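# Seat the gray box in the table frame's rail slots

## Task

Place the gray box inside the frame on the table so it rests flush against the frame's rear wall, each of its two bottom flanges sits in the slot of a separate rail, and the box ends up standing upright and level.

## Robot and tools

Robot and arms: there are two seven-joint arms, left_arm and right_arm, each ending in a two-finger parallel gripper. Their bases sit on tilted plates joined by a metal frame behind them, and a camera stand is also behind. Measured base positions: left_arm (-0.039, +0.248, +0.178) m and right_arm (-0.006, -0.274, +0.178) m. A plate and its half of the frame count as part of that arm for the clearance check.

Frames: the scene frame has its origin at table-top height, halfway between the nominal bases. +x points out over the table, +z points up, and +y points toward left_arm. Camera left and right do not match these names. Reported positions (m), end_effector_quat_wxyz and velocities (m/s, rad/s) use the scene frame and may be off by a few cm. Commanded offsets use the axes of that arm's current Hand target. On the gripper, +z runs along the fingers and the fingers open and close along y. end_effector_position is the point between the closed pads, about 2 cm short of the fingertips. When closing, the tips move about 10 mm further along +z, mostly while the pads are more than 40 mm apart.

Row layout, used by both motion tools: one flat list of 14 numbers in [-1, 1] covering both arms. The first 7 are left_arm dx, dy, dz, rx, ry, rz, opening and the last 7 are the same for right_arm. dx..rz are offsets, not poses. They count from the arm's Hand target as it stood when the action or move began. 1.0 equals 0.6 m of travel or 180 degrees of turn. rx, ry, rz form one rotation vector. opening is absolute: +1 is fully open (0.084 m) and -1 is closed. Six zeros ask the arm to hold or return to its Hand target. A 0 in the opening slot commands a half-open gripper, so resend the current opening if it should stay as it is.

execute_actions(actions, cameras): actions is a list of up to 15 actions. Each action is a list of up to 15 rows, and each row is one 1/30 s step. A short action keeps its last row for its remaining steps. All rows in an action count from that action's start, while later actions build on earlier ones. cameras takes a list of names, ["all"] or []. With an empty actions list you get images and the full status.

move(target, speed, blend, opening_speed, blocking, cameras): target is one row, or up to 15 rows that all count from the same starting Hand targets. Each gripper follows a straight path. speed is in m/s, from 0.002 to 1 with a default of 0.25, and turning is capped at twice that number in rad/s. It can be one value or one per target. blend, in m, rounds corners between listed targets. opening_speed is in units per second on the -1..+1 scale and must be at least 0.2. blocking=false returns after about 0.5 s while the motion continues. Both paths finish together, run at least 0.5 s and are cut off at 10 s. They do not avoid obstacles or the other arm, and fast moves lag, stray and hit harder. A changed opening on a later target is applied only once all arms are at rest there. The result includes a "move:" line with the ending (done, off_target, moving, held, fault) and any limits (limits=paced means the pose was clipped; limits=held means steps were withheld). An arm that is not named counts as done, meaning within 3 mm and 2 degrees. Contact is not reported either way.

wait(seconds 0-10) lets time pass, or lets a running move go on. stop() brakes a running move. zoom_image(camera, region=[x0,y0,x1,y1] in pixels, at most 504 by 504) enlarges part of the newest image. clear_fault(arm) clears a reported torque fault. finished_scene(scene) takes the current scene number, ends the scene and cannot be undone.

Cameras: cam_high and cam_low are 504x504, and cam_left_wrist and cam_right_wrist are 896x504. OpenCV-style calibration is supplied. Wrist images can lag while their arm moves.

Control details: each control step clips the commanded pose to within 70 mm and 16 degrees of the measured pose. "Hand target" is the clipped command that later offsets start from. A gripper often stops short of it. Waiting will not close that gap, but the next command, even all zeros, does, or you can send the remaining distance. To end a push against something, command the target back past the gripper. Joint drives are capped at 3.14 rad/s. Large rotations can swing the elbow.

Gripping: to hold something, command an opening well below grip_measured, which uses the same scale. A lower value squeezes harder, up to about 24 N per pad. Joint positions ends with the opening in metres.

Result lines: Hand target, end_effector_position and quat, Joint positions, Joint velocities ("within noise" drops the ee velocities), joint torques (include arm weight, offsets and noise), grip_measured, Tool commands, Motor temperatures, MOTOR HOT (65 °C), fault lines, and some per-step ee positions for action calls.

Avoid the following. Do not let the box drop, fall or leave the table, and do not release it while it is moving. Avoid hard impacts with the frame or table. Avoid any contact or pressing between the two arms, and never close one gripper on the other arm's fingers. Contact torque at a joint's load limit (waist 40.8, shoulder 41, upper arm roll 26.1, elbow 26.1, forearm roll 26.1, wrist pitch 14, wrist roll 14.7 N m) causes a torque fault that needs clear_fault. A motor held at its limit for 1 s causes the same fault. Sustained load, outstretched arms or pushing at unreachable poses heat motors, and at 80 °C the arm is braked for 30-60 s. Loose objects may be nudged by outside disturbances, so check the box before finishing.

Each tool is called after "Call:" as name(argument=value, ...) on one line, values as JSON.

## Session

Call:
execute_actions(actions=[], cameras=["all"])

Scene clock: 0.00 s.
left_arm: end_effector_position=(+0.5086, +0.2132, +0.2715) grip_measured=+1.00 end_effector_quat_wxyz=(+0.076, -0.639, +0.637, -0.426) | right_arm: end_effector_position=(+0.5014, -0.4418, +0.1855) grip_measured=+1.00 end_effector_quat_wxyz=(-0.329, +0.048, +0.918, -0.217)
Joint positions: left_arm=[-0.552 0.29 0.764 0.662 0.969 -0.718 0.695 0.084] | right_arm=[-0.068 0.755 0.109 1.771 -0.637 1.688 -2.758 0.084]
Joint velocities: within noise
Joint torques (N m): no reading
Motor temperatures (°C): left_arm=[38 38 35 43 41 36 45] | right_arm=[37 40 41 43 36 36 37]
Hand target: left_arm +0.5086, +0.2132, +0.2715; -0.076, +0.639, -0.637, +0.426 | right_arm +0.5014, -0.4418, +0.1855; -0.329, +0.048, +0.918, -0.217
Tool commands: left_gripper/opening=+1.0 right_gripper/opening=+1.0

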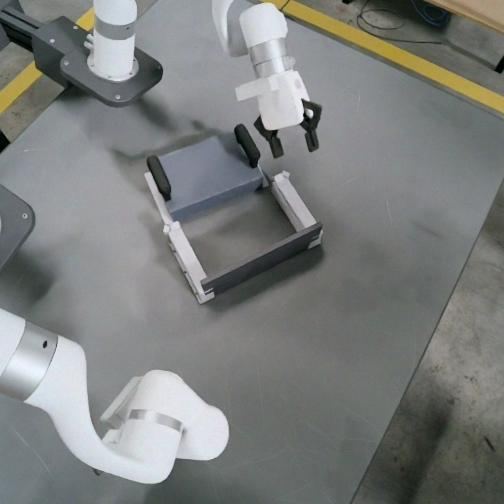

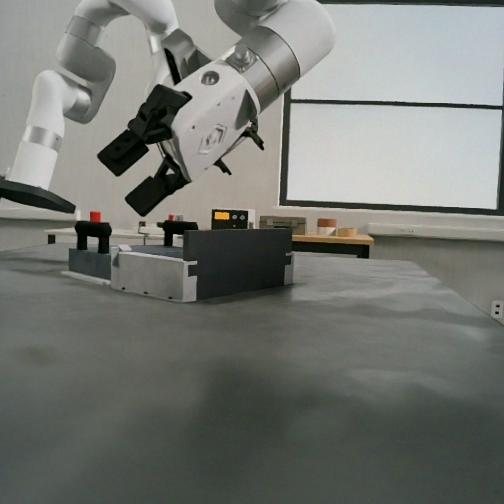

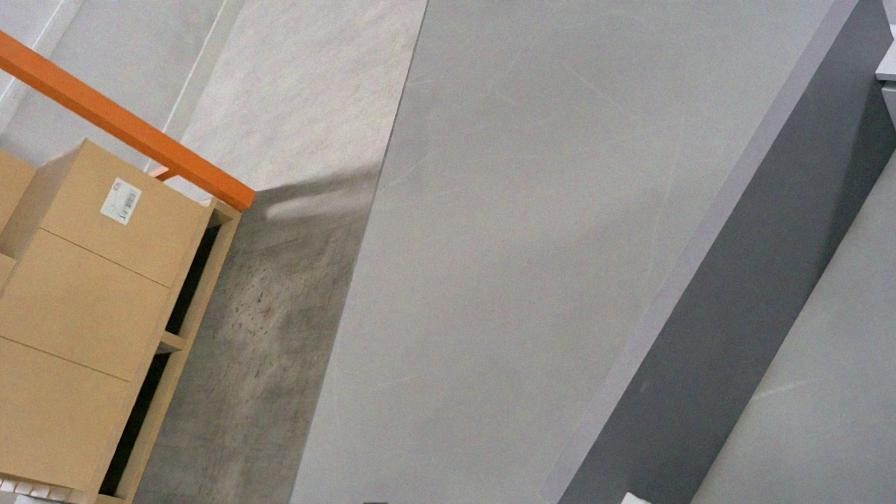

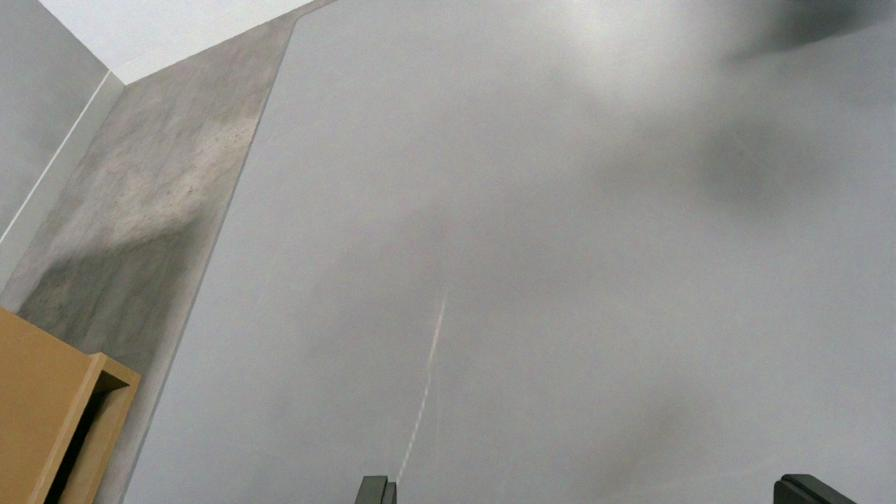

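Call:
zoom_image(camera="cam_high", region=[130, 110, 340, 320])

Call:
zoom_image(camera="cam_low", region=[40, 180, 320, 320])

Scaled by 2.400 from the camera's 504x504 image, which has a finer 720x720 frame.

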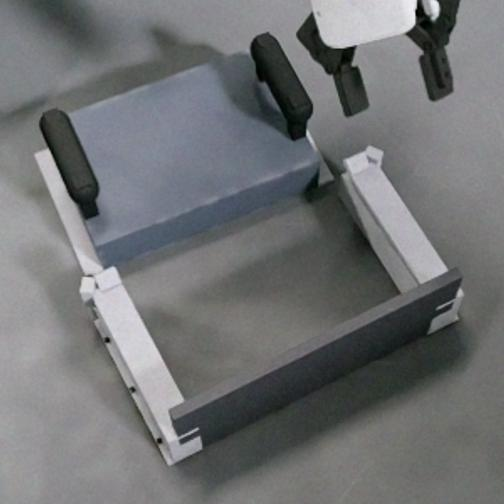

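Scaled by 1.800 from the camera's 504x504 image, which has a finer 720x720 frame.

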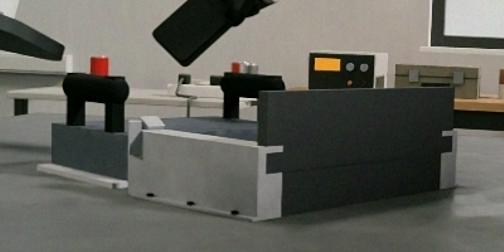

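Call:
zoom_image(camera="cam_high", region=[135, 150, 215, 230])

Call:
zoom_image(camera="cam_high", region=[220, 120, 300, 200])

Call:
zoom_image(camera="cam_high", region=[150, 210, 230, 310])

Call:
zoom_image(camera="cam_high", region=[260, 165, 340, 265])

Scaled by 6.300 from the camera's 504x504 image, which has a finer 720x720 frame.

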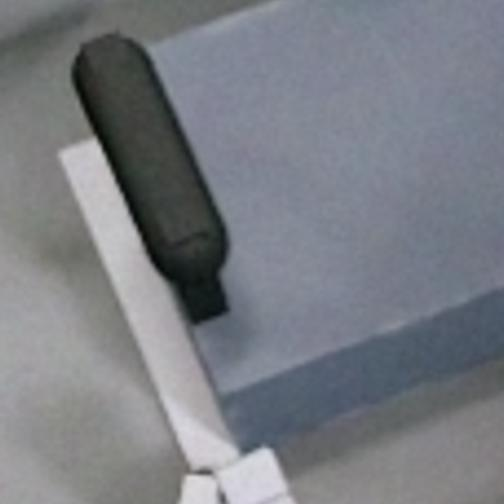

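Scaled by 6.300 from the camera's 504x504 image, which has a finer 720x720 frame.

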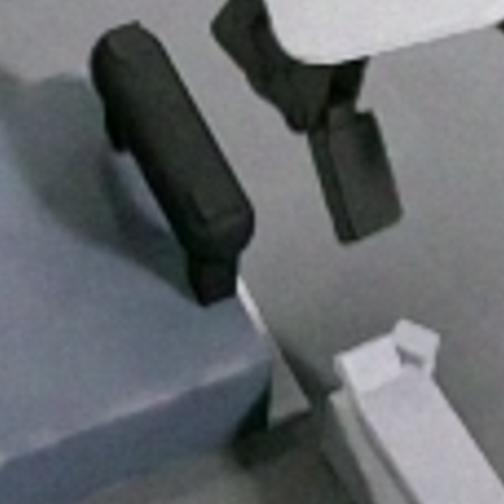

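Scaled by 5.040 from the camera's 504x504 image, which has a finer 720x720 frame.

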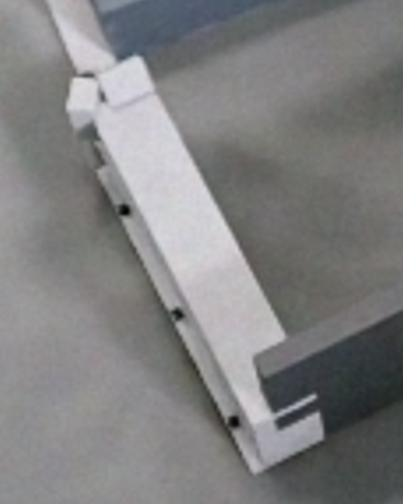

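Scaled by 5.040 from the camera's 504x504 image, which has a finer 720x720 frame.

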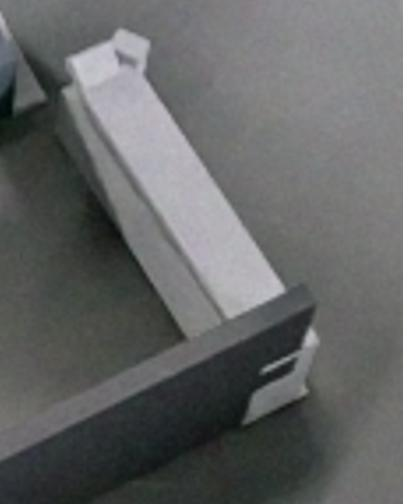

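Call:
move(target=[-0.268, 0.2707, -0.1633, 0, 0, 0, 1, 0.39, 0.6162, -0.2348, -0.195, -0.172, 0.1285, 1], speed=0.25, cameras=["all"])

Scene clock: 60.83 s.
left_arm: end_effector_position=(+0.3521, +0.3690, +0.1572) grip_measured=+1.00 end_effector_quat_wxyz=(+0.076, -0.639, +0.637, -0.426) | right_arm: end_effector_position=(+0.3872, -0.0028, +0.2603) grip_measured=+1.00 end_effector_quat_wxyz=(+0.001, +0.263, +0.965, +0.000)
Joint positions: left_arm=[0.004 0.753 0.85 0.541 1.182 -1.407 1.086 0.084] | right_arm=[0.368 0.341 0.434 1.028 -0.562 0.868 -1.455 0.084]
Joint torques (N m): left_arm=[3.58 -13.7 0.63 3.51 1.88 -4.01 0.74] | right_arm=[6.69 -11.65 5.68 19.55 -2.85 0.21 2.89]
Motor temperatures (°C): left_arm=[38 39 35 46 41 38 45] | right_arm=[37 45 42 51 36 36 37]
Hand target: left_arm +0.3521, +0.3690, +0.1572; -0.076, +0.639, -0.637, +0.426 | right_arm +0.3872, -0.0028, +0.2603; +0.001, +0.263, +0.965, +0.000
Off the commanded pose: left_arm 0.000 m, 0 deg | right_arm 0.000 m, 0 deg.
move: done
camera_calibration:
cam_left_wrist: T_world_to_cam=[[-0.758934, -0.201861, -0.61909, 0.467908], [0.144135, 0.875078, -0.462022, -0.234519], [0.635016, -0.439876, -0.63503, 0.171295], [0, 0, 0, 1]] pos_world=[0.280139, 0.375023, 0.290102]
cam_right_wrist: T_world_to_cam=[[0.505415, 0.862662, 0.0192597, -0.166667], [0.862772, -0.505575, 0.00426944, -0.269517], [0.0134203, 0.0144589, -0.999805, 0.385798], [0, 0, 0, 1]] pos_world=[0.31159, 0.00193796, 0.390083]

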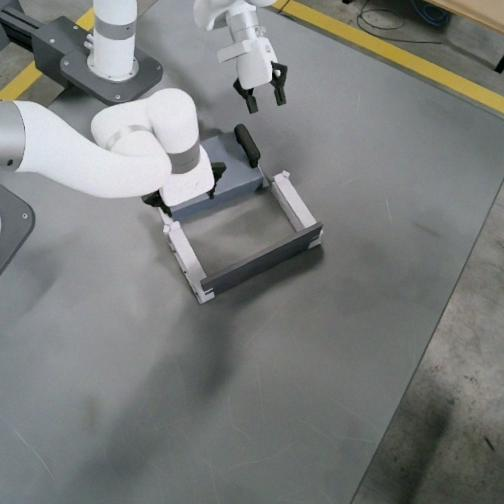

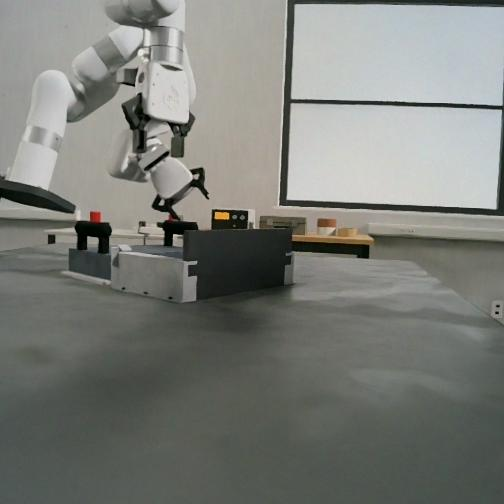

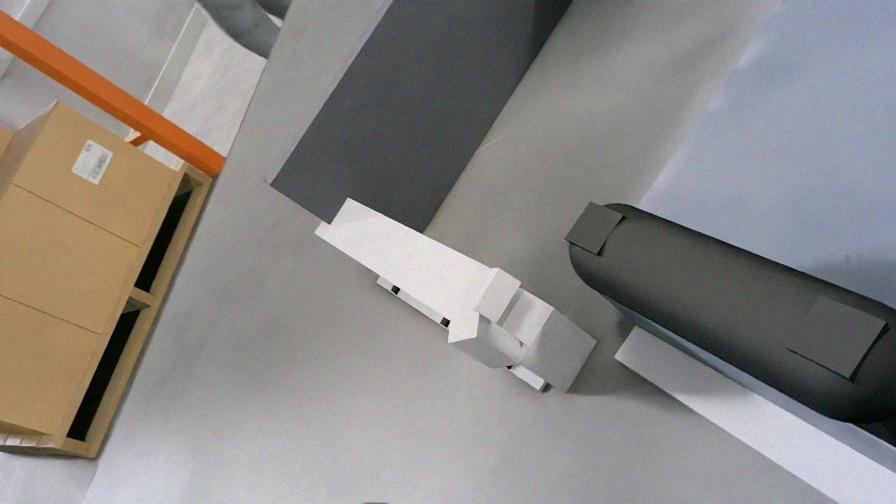

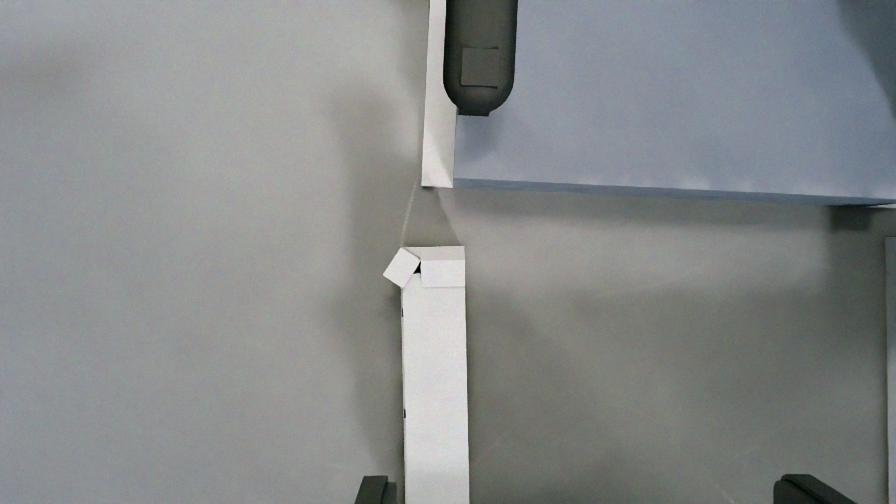

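Call:
zoom_image(camera="cam_left_wrist", region=[420, 200, 700, 420])

Call:
zoom_image(camera="cam_right_wrist", region=[360, 0, 580, 300])

Scaled by 1.800 from the camera's 896x504 image, which has a finer 1280x720 frame.

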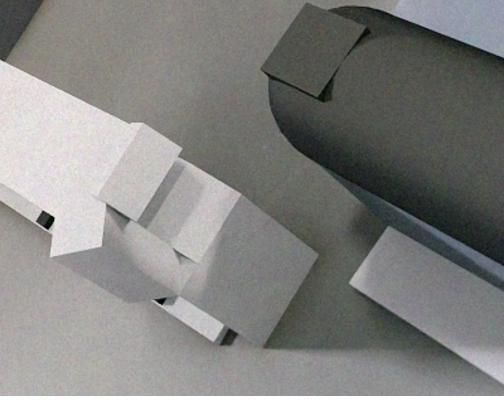

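Scaled by 1.680 from the camera's 896x504 image, which has a finer 1280x720 frame.

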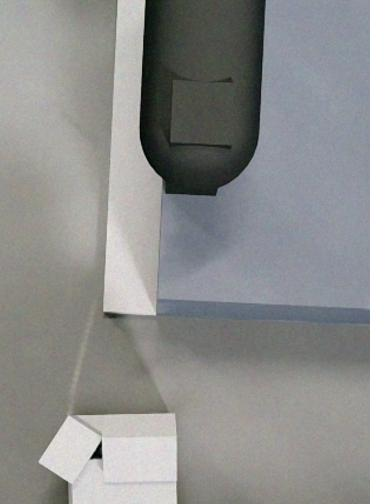

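Call:
move(target=[0, 0, 0, 0, 0, 0, 1, -0.028, 0.305, 0.199, -0.3056, 0, 0, 1], speed=0.25, cameras=["cam_right_wrist", "cam_low"])

Scene clock: 113.90 s.
left_arm: end_effector_position=(+0.3521, +0.3690, +0.1572) grip_measured=+1.00 end_effector_quat_wxyz=(+0.076, -0.639, +0.637, -0.426) | right_arm: end_effector_position=(+0.4948, +0.1463, +0.1412) grip_measured=+1.00 end_effector_quat_wxyz=(+0.122, +0.233, +0.856, +0.446)
Joint positions: left_arm=[0.004 0.753 0.85 0.541 1.182 -1.407 1.086 0.084] | right_arm=[0.927 1.133 -0.438 1.294 -0.511 -0.779 -1.302 0.084]
Joint torques (N m): left_arm=[3.37 -13.42 0.75 3.54 1.71 -4.04 0.83] | right_arm=[7.94 -16.6 -3.19 9.53 3.13 -3.56 -2.89]
Motor temperatures (°C): left_arm=[38 39 35 44 41 41 45] | right_arm=[38 42 42 56 36 36 38]
Hand target: left_arm +0.3521, +0.3690, +0.1572; -0.076, +0.639, -0.637, +0.426 | right_arm +0.4947, +0.1463, +0.1411; +0.122, +0.233, +0.856, +0.446
Off the commanded pose: left_arm 0.000 m, 0 deg | right_arm 0.000 m, 0 deg.
move: done
camera_calibration:
cam_right_wrist: T_world_to_cam=[[0.280101, 0.48233, 0.830001, -0.294731], [0.861025, -0.508539, 0.00495162, -0.285204], [0.424476, 0.713265, -0.55774, -0.104931], [0, 0, 0, 1]] pos_world=[0.372663, 0.071964, 0.187514]
Images, in order (width x height): cam_low 504x504, cam_right_wrist 896x504.

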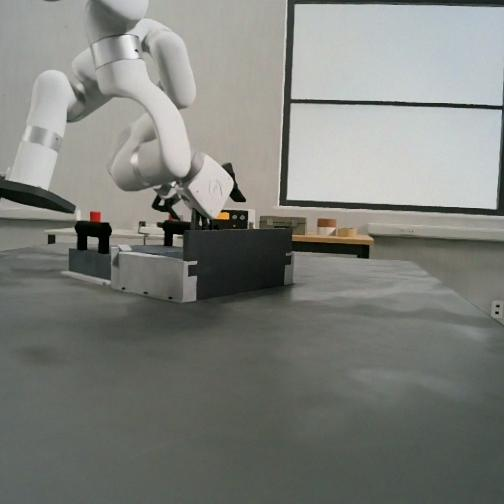

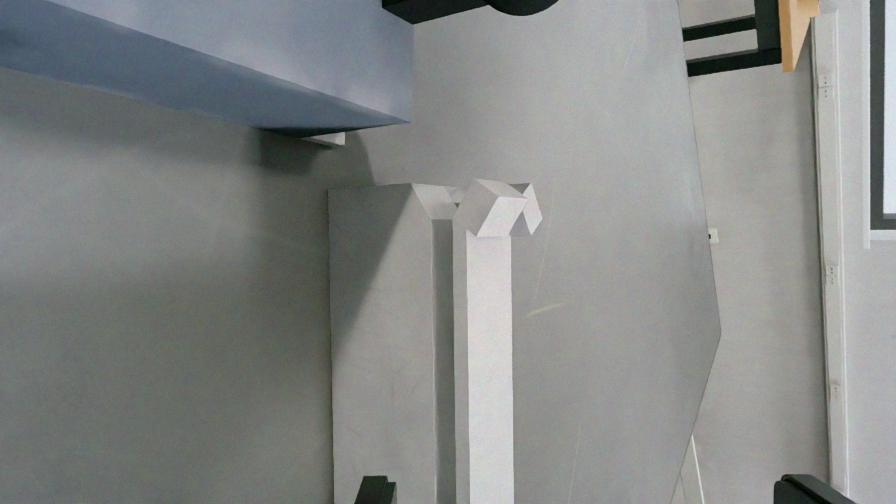

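Call:
zoom_image(camera="cam_right_wrist", region=[240, 100, 560, 320])

Call:
zoom_image(camera="cam_right_wrist", region=[400, 160, 560, 260])

Call:
zoom_image(camera="cam_right_wrist", region=[240, 90, 400, 190])

Scaled by 1.575 from the camera's 896x504 image, which has a finer 1280x720 frame.

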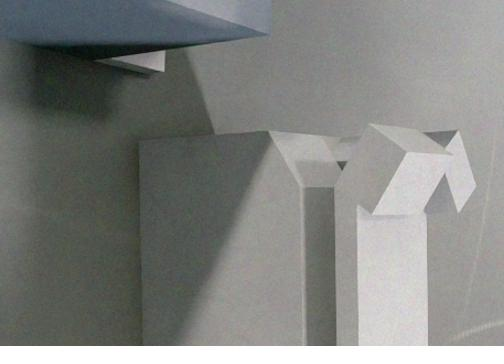

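Scaled by 3.150 from the camera's 896x504 image, which has a finer 1280x720 frame.

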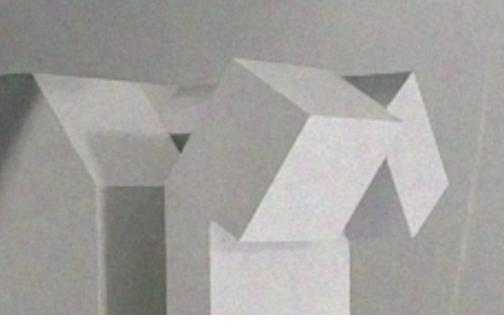

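Scaled by 3.150 from the camera's 896x504 image, which has a finer 1280x720 frame.

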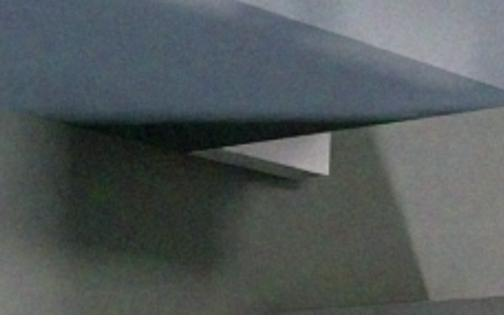

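Call:
move(target=[0.2030, -0.0758, -0.0517, -0.1325, -0.2647, -0.2940, 1, 0.3482, -0.0243, -0.3812, 0.3058, -0.0062, 0.0127, 1], speed=0.25, cameras=["all"])

Scene clock: 199.63 s.
left_arm: end_effector_position=(+0.3483, +0.3406, +0.1884) grip_measured=+1.00 end_effector_quat_wxyz=(-0.049, +0.773, -0.545, +0.322) | right_arm: end_effector_position=(+0.3833, +0.1214, +0.1885) grip_measured=+1.00 end_effector_quat_wxyz=(+0.075, +0.260, +0.922, +0.275)
Joint positions: left_arm=[-0.465 0.239 1.129 0.262 1.032 -0.81 0.827 0.084] | right_arm=[1.198 0.685 -0.448 0.901 -0.53 -0.254 -1.237 0.084]
Joint torques (N m): left_arm=[3.77 -6.5 -2.33 6.09 1.77 -4 0.63] | right_arm=[2.07 -18.83 1.94 11.12 -2.63 -0.38 2.97]
Motor temperatures (°C): left_arm=[38 39 35 44 41 42 45] | right_arm=[38 44 41 47 36 39 38]
Hand target: left_arm +0.3483, +0.3406, +0.1884; -0.049, +0.773, -0.545, +0.322 (not the last commanded pose) | right_arm +0.3833, +0.1214, +0.1885; +0.075, +0.260, +0.922, +0.275 (not the last commanded pose)
Off the commanded pose: left_arm 0.091 m, 53 deg | right_arm 0.186 m, 33 deg.
move: held (left_arm; a check stopped the path), off_target (right_arm; braked when a check withheld steps of left_arm); limits=held
pose unreachable (left arm): on one or more control steps of this call, first in action 0 (counted from 0), this arm could not follow its commanded pose, so it was not sent that pose on those steps. It may still have moved: this result reports where it is.
cause: moving toward the commanded pose would bring two parts of the arm too close to each other (joints 3 (upper arm roll) to 5 (forearm roll) lie between them).
camera_calibration:
cam_left_wrist: T_world_to_cam=[[-0.808014, -0.42703, -0.405905, 0.532166], [-0.229895, 0.862863, -0.450128, -0.0623978], [0.542458, -0.270395, -0.795378, 0.185772], [0, 0, 0, 1]] pos_world=[0.314879, 0.331323, 0.335681]
cam_right_wrist: T_world_to_cam=[[0.431765, 0.706011, 0.561362, -0.32546], [0.853222, -0.521547, -0.000309813, -0.19652], [0.292558, 0.479101, -0.82757, 0.116402], [0, 0, 0, 1]] pos_world=[0.274143, 0.0715156, 0.278971]

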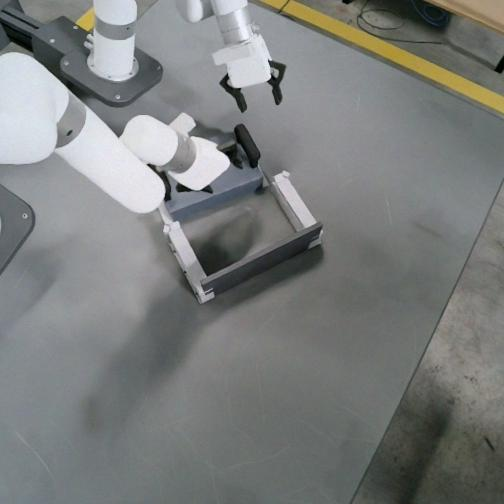

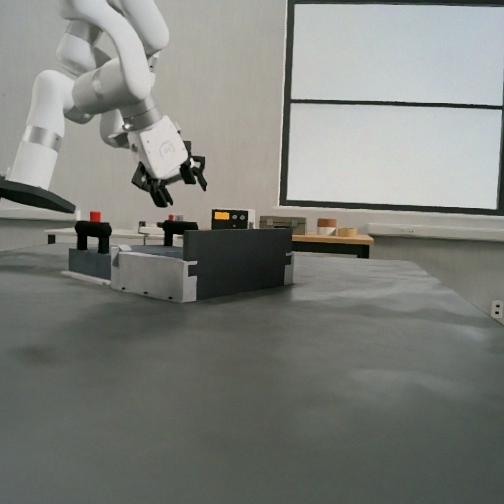

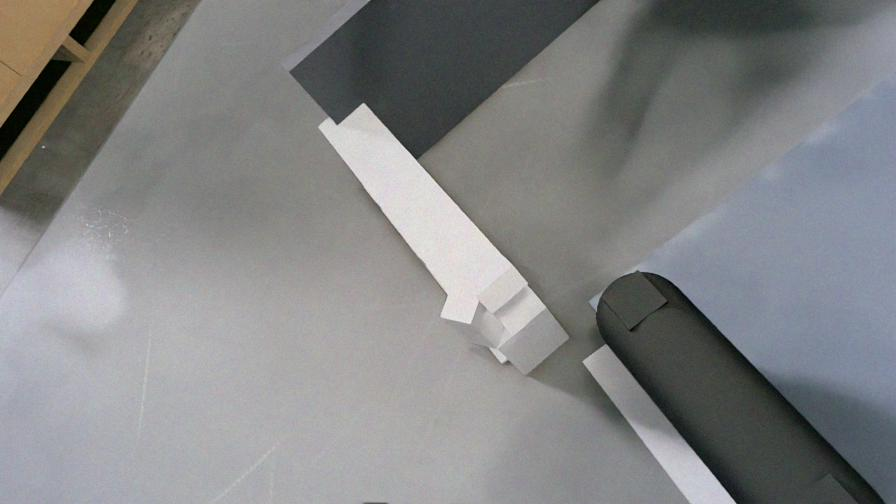

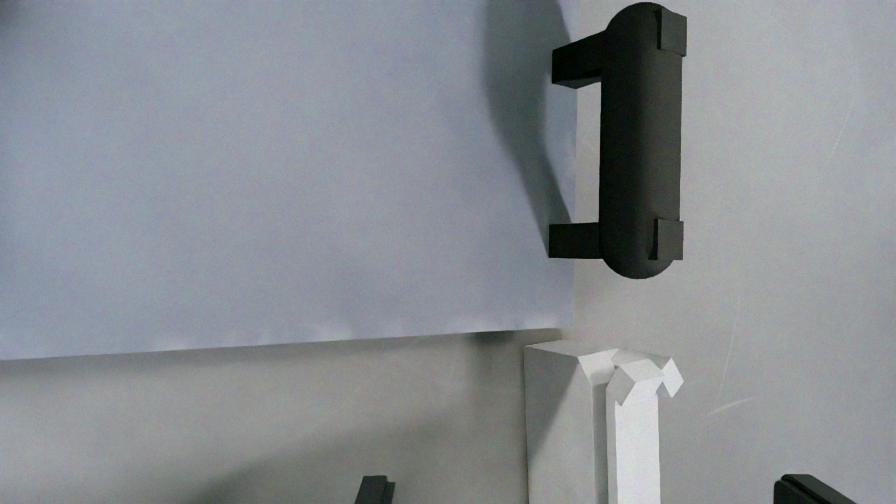

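Call:
move(target=[[0.1627, -0.2497, 0.0330, -0.0912, -0.1945, -0.2002, 1, 0.2065, -0.1027, -0.2083, 0.1841, -0.0039, 0.0078, 1], [0.1338, -0.0102, -0.0705, -0.0912, -0.1945, -0.2002, 1, 0.2065, -0.1027, -0.2083, 0.1841, -0.0039, 0.0078, 1]], speed=0.25, blend=[0.02, 0], cameras=["all"])

Scene clock: 217.70 s.
left_arm: end_effector_position=(+0.3460, +0.2845, +0.2600) grip_measured=+1.00 end_effector_quat_wxyz=(+0.000, +0.959, -0.283, +0.000) | right_arm: end_effector_position=(+0.2153, +0.0836, +0.2600) grip_measured=+1.00 end_effector_quat_wxyz=(+0.000, +0.284, +0.959, +0.000)
Joint positions: left_arm=[-0.728 -0.375 0.626 0.524 0.671 0.826 -0.01 0.084] | right_arm=[1.343 0.334 -0.174 0.896 -0.257 0.752 -1.218 0.084]
Joint torques (N m): left_arm=[3.62 -10.13 -8.21 7.27 1.47 -0.35 -0.92] | right_arm=[5.75 -15.56 4.84 20.59 2.83 0.24 2.97]
Hand target: left_arm +0.3460, +0.2845, +0.2600; +0.000, +0.959, -0.283, +0.000 | right_arm +0.2153, +0.0836, +0.2600; +0.000, +0.284, +0.959, +0.000
Off the commanded pose: left_arm 0.000 m, 0 deg | right_arm 0.000 m, 0 deg.
move: done
camera_calibration:
cam_left_wrist: T_world_to_cam=[[-0.516109, -0.856487, 0.00780971, 0.449027], [-0.856446, 0.516163, 0.00873246, 0.213811], [-0.0115103, -0.00218169, -0.999931, 0.397289], [0, 0, 0, 1]] pos_world=[0.419437, 0.275091, 0.391888]
cam_right_wrist: T_world_to_cam=[[0.542327, 0.839984, 0.0175715, -0.159981], [0.840076, -0.542458, 0.0034458, -0.0692351], [0.0124262, 0.0128926, -0.99984, 0.386901], [0, 0, 0, 1]] pos_world=[0.140117, 0.0918358, 0.389889]

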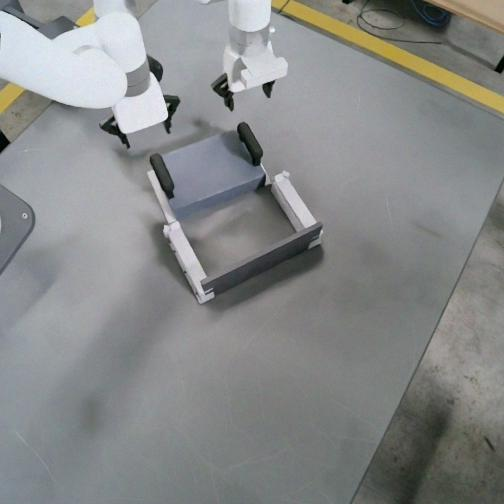

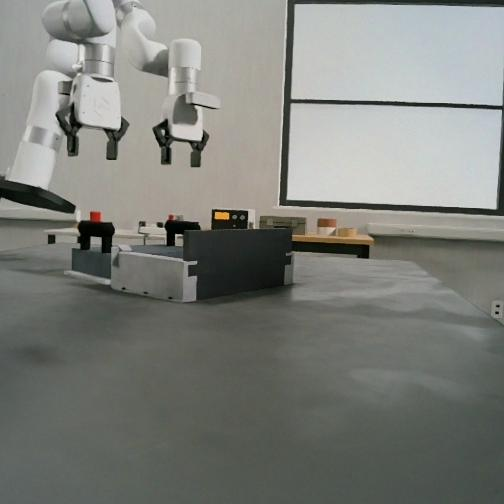

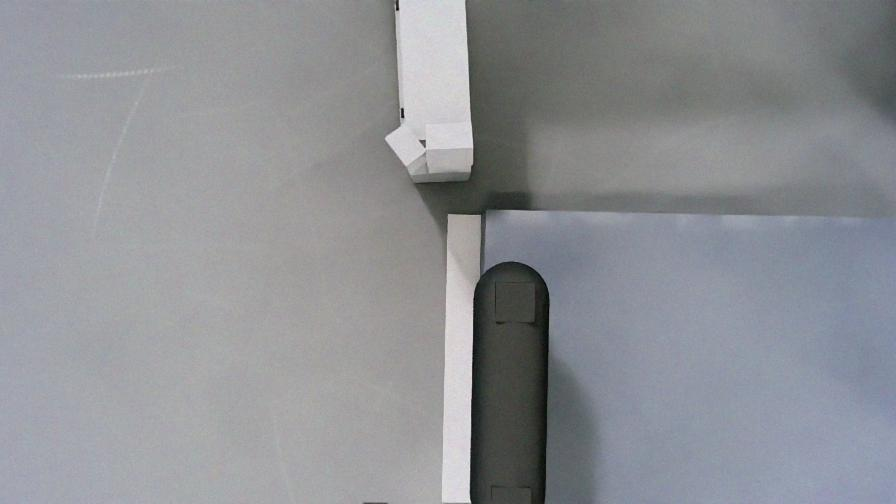

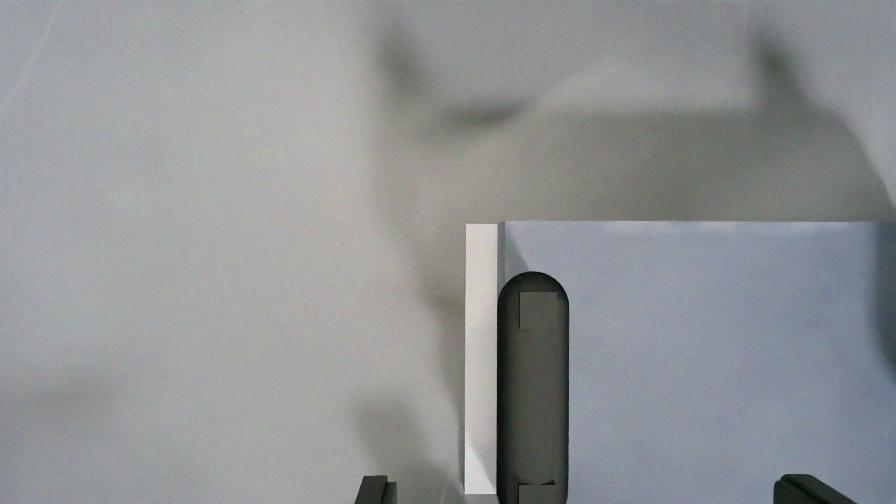

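Call:
zoom_image(camera="cam_high", region=[130, 110, 340, 320])

Call:
zoom_image(camera="cam_high", region=[135, 150, 215, 230])

Call:
zoom_image(camera="cam_high", region=[220, 120, 300, 200])

Scaled by 2.400 from the camera's 504x504 image, which has a finer 720x720 frame.

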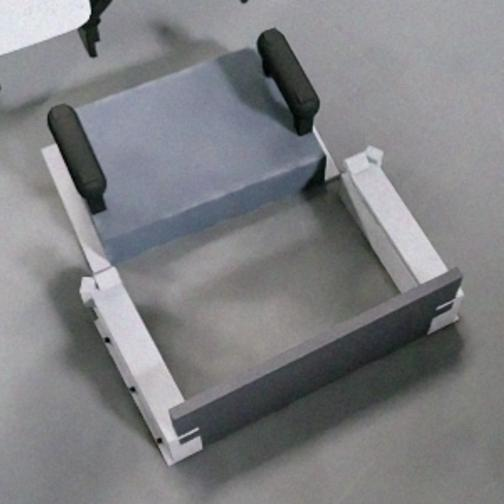

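Scaled by 6.300 from the camera's 504x504 image, which has a finer 720x720 frame.

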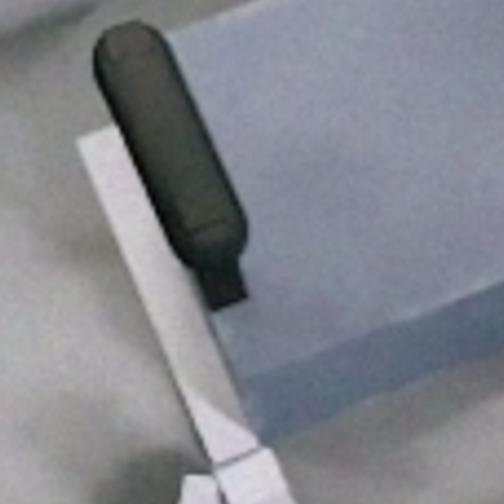

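Scaled by 6.300 from the camera's 504x504 image, which has a finer 720x720 frame.

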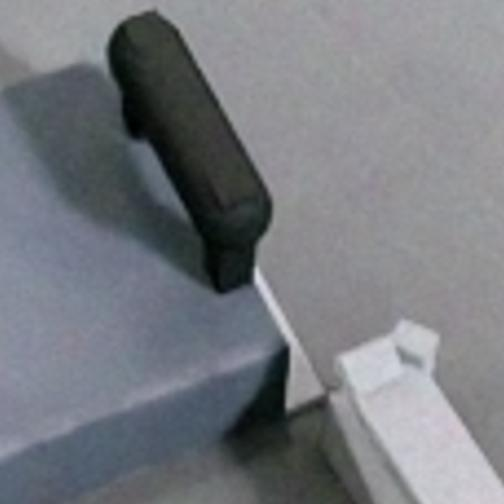

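Call:
zoom_image(camera="cam_low", region=[55, 205, 155, 305])

Call:
zoom_image(camera="cam_left_wrist", region=[370, 90, 590, 330])

Scaled by 5.040 from the camera's 504x504 image, which has a finer 720x720 frame.

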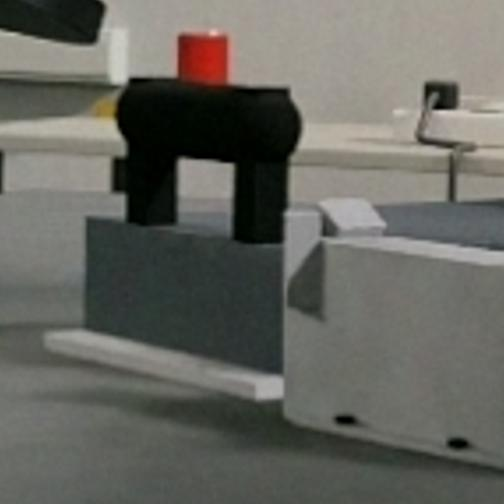

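Scaled by 2.100 from the camera's 896x504 image, which has a finer 1280x720 frame.

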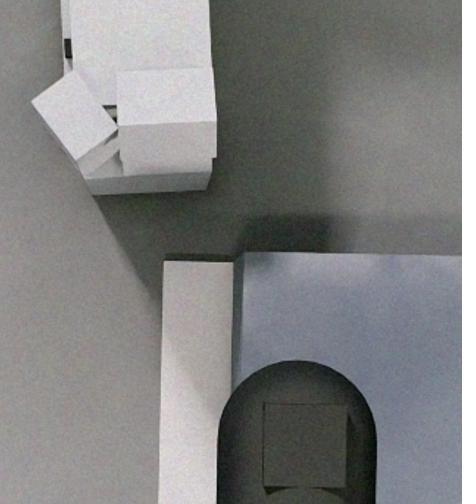

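Call:
move(target=[[0, 0, 0.0667, 0, 0, 0, 1, -0.0017, 0.008, 0.0667, 0, 0, -0.5, 1], [0.0033, -0.0017, 0.1667, 0, 0, 0, 1, -0.0033, 0.0167, 0.1667, 0, 0, -0.999, 1]], speed=0.5, blend=[0.02, 0], cameras=["cam_left_wrist", "cam_right_wrist", "cam_high"])

Scene clock: 265.60 s.
left_arm: end_effector_position=(+0.3482, +0.2844, +0.1599) grip_measured=+1.00 end_effector_quat_wxyz=(+0.000, +0.959, -0.283, +0.000) | right_arm: end_effector_position=(+0.2224, +0.0909, +0.1600) grip_measured=+1.00 end_effector_quat_wxyz=(+0.000, +0.958, -0.285, +0.000)
Joint positions: left_arm=[-0.718 0.025 0.757 0.491 0.626 0.379 0.039 0.084] | right_arm=[0.848 0.603 0.227 0.941 -0.7 0.611 -4.059 0.084]
Joint torques (N m): left_arm=[2.31 -7.57 -0.24 10.95 -1.5 -3.3 0.64] | right_arm=[1.81 -12.48 8.48 16.61 2.69 0.16 -2.96]
Motor temperatures (°C): left_arm=[38 39 39 46 41 38 45] | right_arm=[37 43 42 57 36 37 38]
Hand target: left_arm +0.3482, +0.2844, +0.1599; +0.000, +0.959, -0.283, +0.000 | right_arm +0.2224, +0.0909, +0.1600; +0.000, +0.958, -0.285, +0.000
Off the commanded pose: left_arm 0.000 m, 0 deg | right_arm 0.000 m, 0 deg.
move: done
camera_calibration:
cam_left_wrist: T_world_to_cam=[[-0.516109, -0.856487, 0.00780971, 0.450858], [-0.856446, 0.516163, 0.00873246, 0.21662], [-0.0115103, -0.00218169, -0.999931, 0.297321], [0, 0, 0, 1]] pos_world=[0.421637, 0.274991, 0.291888]
cam_right_wrist: T_world_to_cam=[[-0.544937, -0.838278, 0.0182567, 0.226056], [-0.838392, 0.545063, 0.00240813, 0.203576], [-0.0119697, -0.013994, -0.99983, 0.294555], [0, 0, 0, 1]] pos_world=[0.297388, 0.0826577, 0.289888]
Images, in order (width x height): cam_high 504x504, cam_left_wrist 896x504, cam_right_wrist 896x504.

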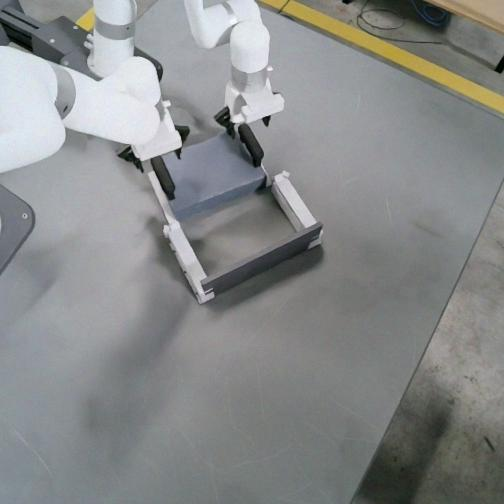

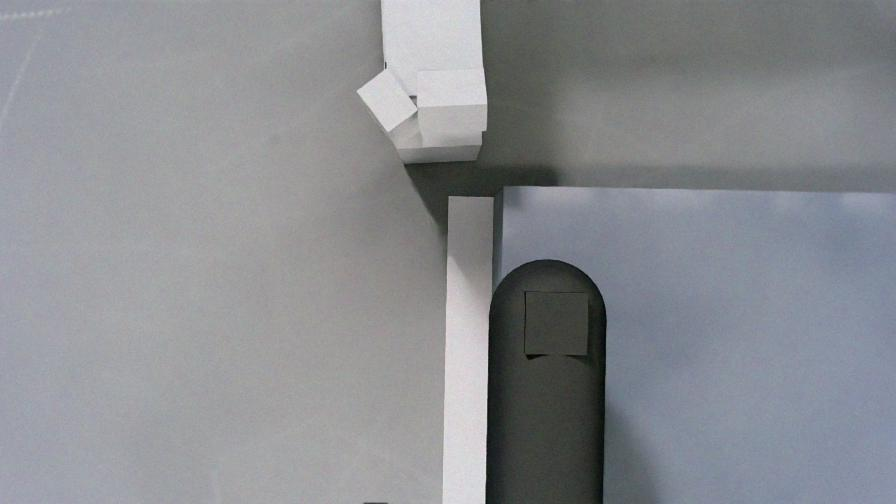

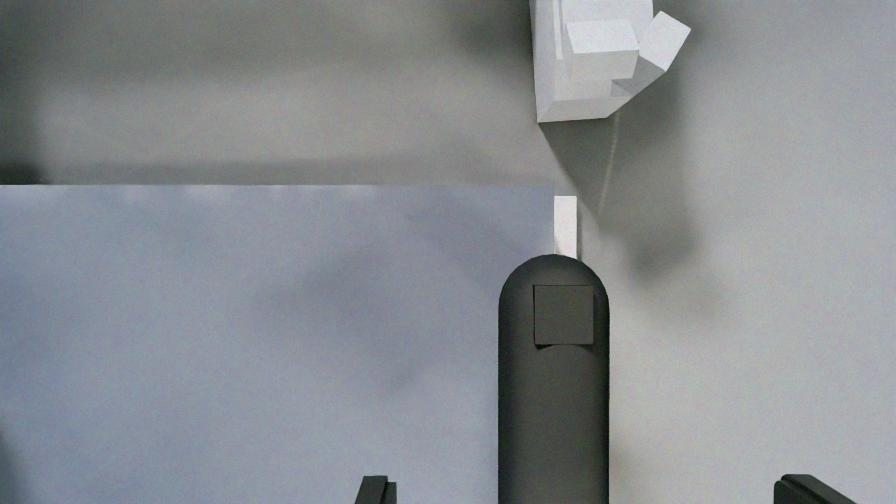

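Call:
move(target=[0.0085, -0.0007, 0.0945, 0, 0, 0, 1, 0.0108, 0.0013, 0.0945, 0, 0, 0, 1], speed=0.15, cameras=["cam_left_wrist", "cam_right_wrist"])

Scene clock: 283.67 s.
left_arm: end_effector_position=(+0.3528, +0.2820, +0.1033) grip_measured=+1.00 end_effector_quat_wxyz=(+0.000, +0.959, -0.283, +0.000) | right_arm: end_effector_position=(+0.2274, +0.0867, +0.1033) grip_measured=+1.00 end_effector_quat_wxyz=(+0.000, +0.958, -0.285, +0.000)
Joint positions: left_arm=[-0.61 0.302 0.656 0.526 0.422 0.142 0.171 0.084] | right_arm=[0.863 0.743 0.142 0.977 -0.811 0.501 -3.993 0.084]
Joint torques (N m): left_arm=[1.3 -11.45 -3.55 9.33 -1.52 -0.76 0.77] | right_arm=[6.78 -13.58 4.76 14.69 -2.95 -2.8 2.91]
Motor temperatures (°C): left_arm=[38 39 36 48 41 39 45] | right_arm=[37 43 43 56 36 36 38]
Hand target: left_arm +0.3527, +0.2820, +0.1032; +0.000, +0.959, -0.283, +0.000 | right_arm +0.2274, +0.0867, +0.1033; +0.000, +0.958, -0.285, +0.000
Off the commanded pose: left_arm 0.000 m, 0 deg | right_arm 0.000 m, 0 deg.
move: done
camera_calibration:
cam_left_wrist: T_world_to_cam=[[-0.516112, -0.856487, 0.00768892, 0.451596], [-0.856449, 0.516164, 0.00833826, 0.222301], [-0.0111104, -0.00228169, -0.999936, 0.240629], [0, 0, 0, 1]] pos_world=[0.426137, 0.272591, 0.235288]
cam_right_wrist: T_world_to_cam=[[-0.544934, -0.838279, 0.0183111, 0.226197], [-0.838392, 0.545062, 0.00249197, 0.210229], [-0.0120697, -0.013994, -0.999829, 0.237894], [0, 0, 0, 1]] pos_world=[0.302388, 0.0783577, 0.233188]
Images, in order (width x height): cam_left_wrist 896x504, cam_right_wrist 896x504.

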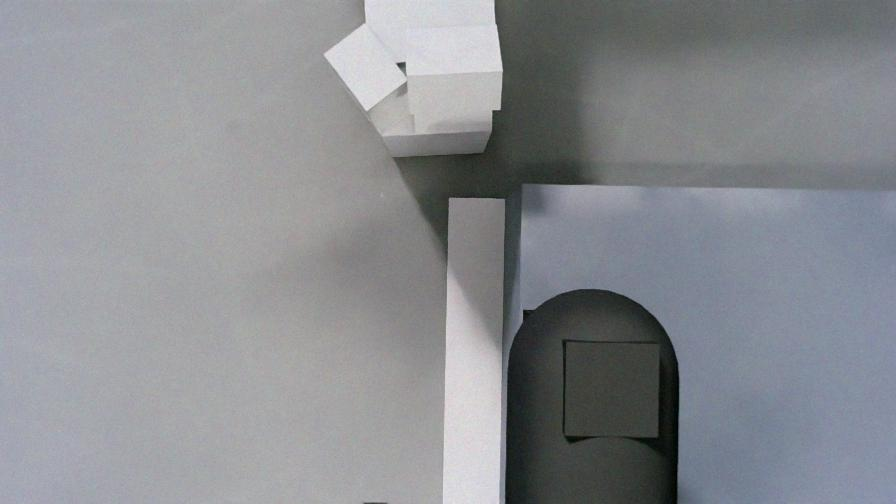

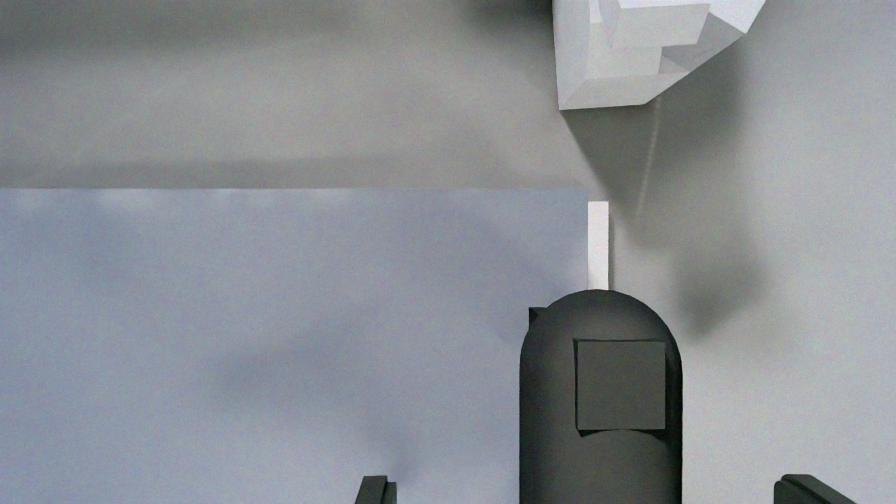

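Call:
move(target=[0, 0, 0, 0, 0, 0, -1, 0, 0, 0, 0, 0, 0, -1], opening_speed=1.0, cameras=["cam_left_wrist", "cam_right_wrist"])

Scene clock: 288.70 s.
left_arm: end_effector_position=(+0.3529, +0.2822, +0.1033) grip_measured=-0.26 end_effector_quat_wxyz=(+0.000, +0.959, -0.283, +0.000) | right_arm: end_effector_position=(+0.2274, +0.0865, +0.1032) grip_measured=-0.23 end_effector_quat_wxyz=(+0.000, +0.958, -0.285, +0.000)
Joint positions: left_arm=[-0.61 0.302 0.656 0.526 0.421 0.142 0.171 0.033] | right_arm=[0.863 0.743 0.142 0.977 -0.812 0.501 -3.993 0.034]
Joint torques (N m): left_arm=[-31.95 -9.47 -15.56 -10.44 -0.27 -0.59 0.79] | right_arm=[0.54 -14.11 5.71 38.16 -4.65 -9.55 3.06]
Motor temperatures (°C): left_arm=[38 39 37 48 41 38 45] | right_arm=[37 43 43 56 36 37 38]
Hand target: left_arm +0.3527, +0.2820, +0.1032; +0.000, +0.959, -0.283, +0.000 | right_arm +0.2274, +0.0867, +0.1033; +0.000, +0.958, -0.285, +0.000
Off the commanded pose: left_arm 0.000 m, 0 deg | right_arm 0.000 m, 0 deg.
move: done
camera_calibration:
cam_left_wrist: T_world_to_cam=[[-0.515685, -0.856746, 0.00748352, 0.451755], [-0.856705, 0.515735, 0.00858135, 0.222453], [-0.0112116, -0.0019859, -0.999935, 0.240593], [0, 0, 0, 1]] pos_world=[0.426237, 0.27279, 0.235288]
cam_right_wrist: T_world_to_cam=[[-0.544932, -0.838273, 0.0186465, 0.226118], [-0.838393, 0.545061, 0.00227394, 0.21028], [-0.0120696, -0.0143939, -0.999824, 0.237924], [0, 0, 0, 1]] pos_world=[0.302388, 0.0783579, 0.233187]
Images, in order (width x height): cam_left_wrist 896x504, cam_right_wrist 896x504.

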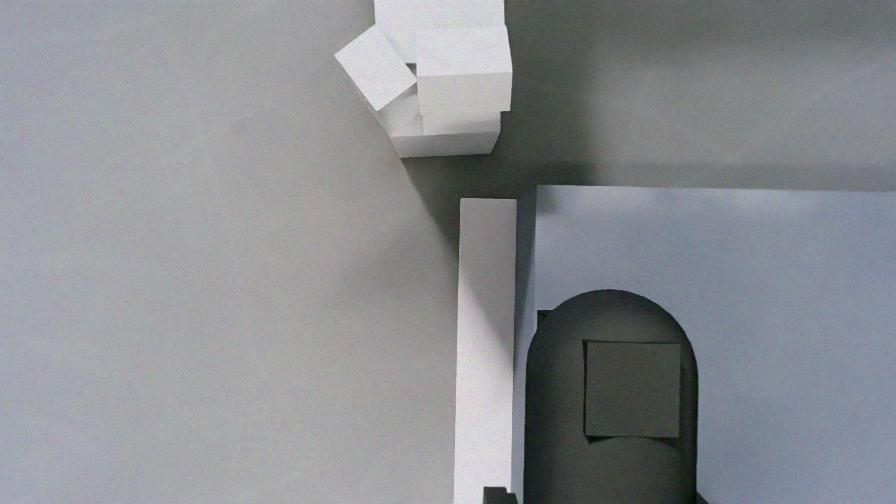

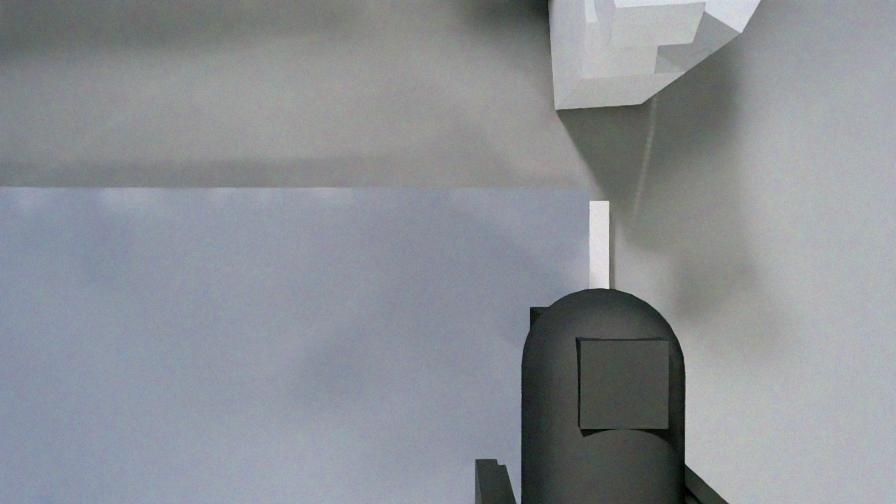

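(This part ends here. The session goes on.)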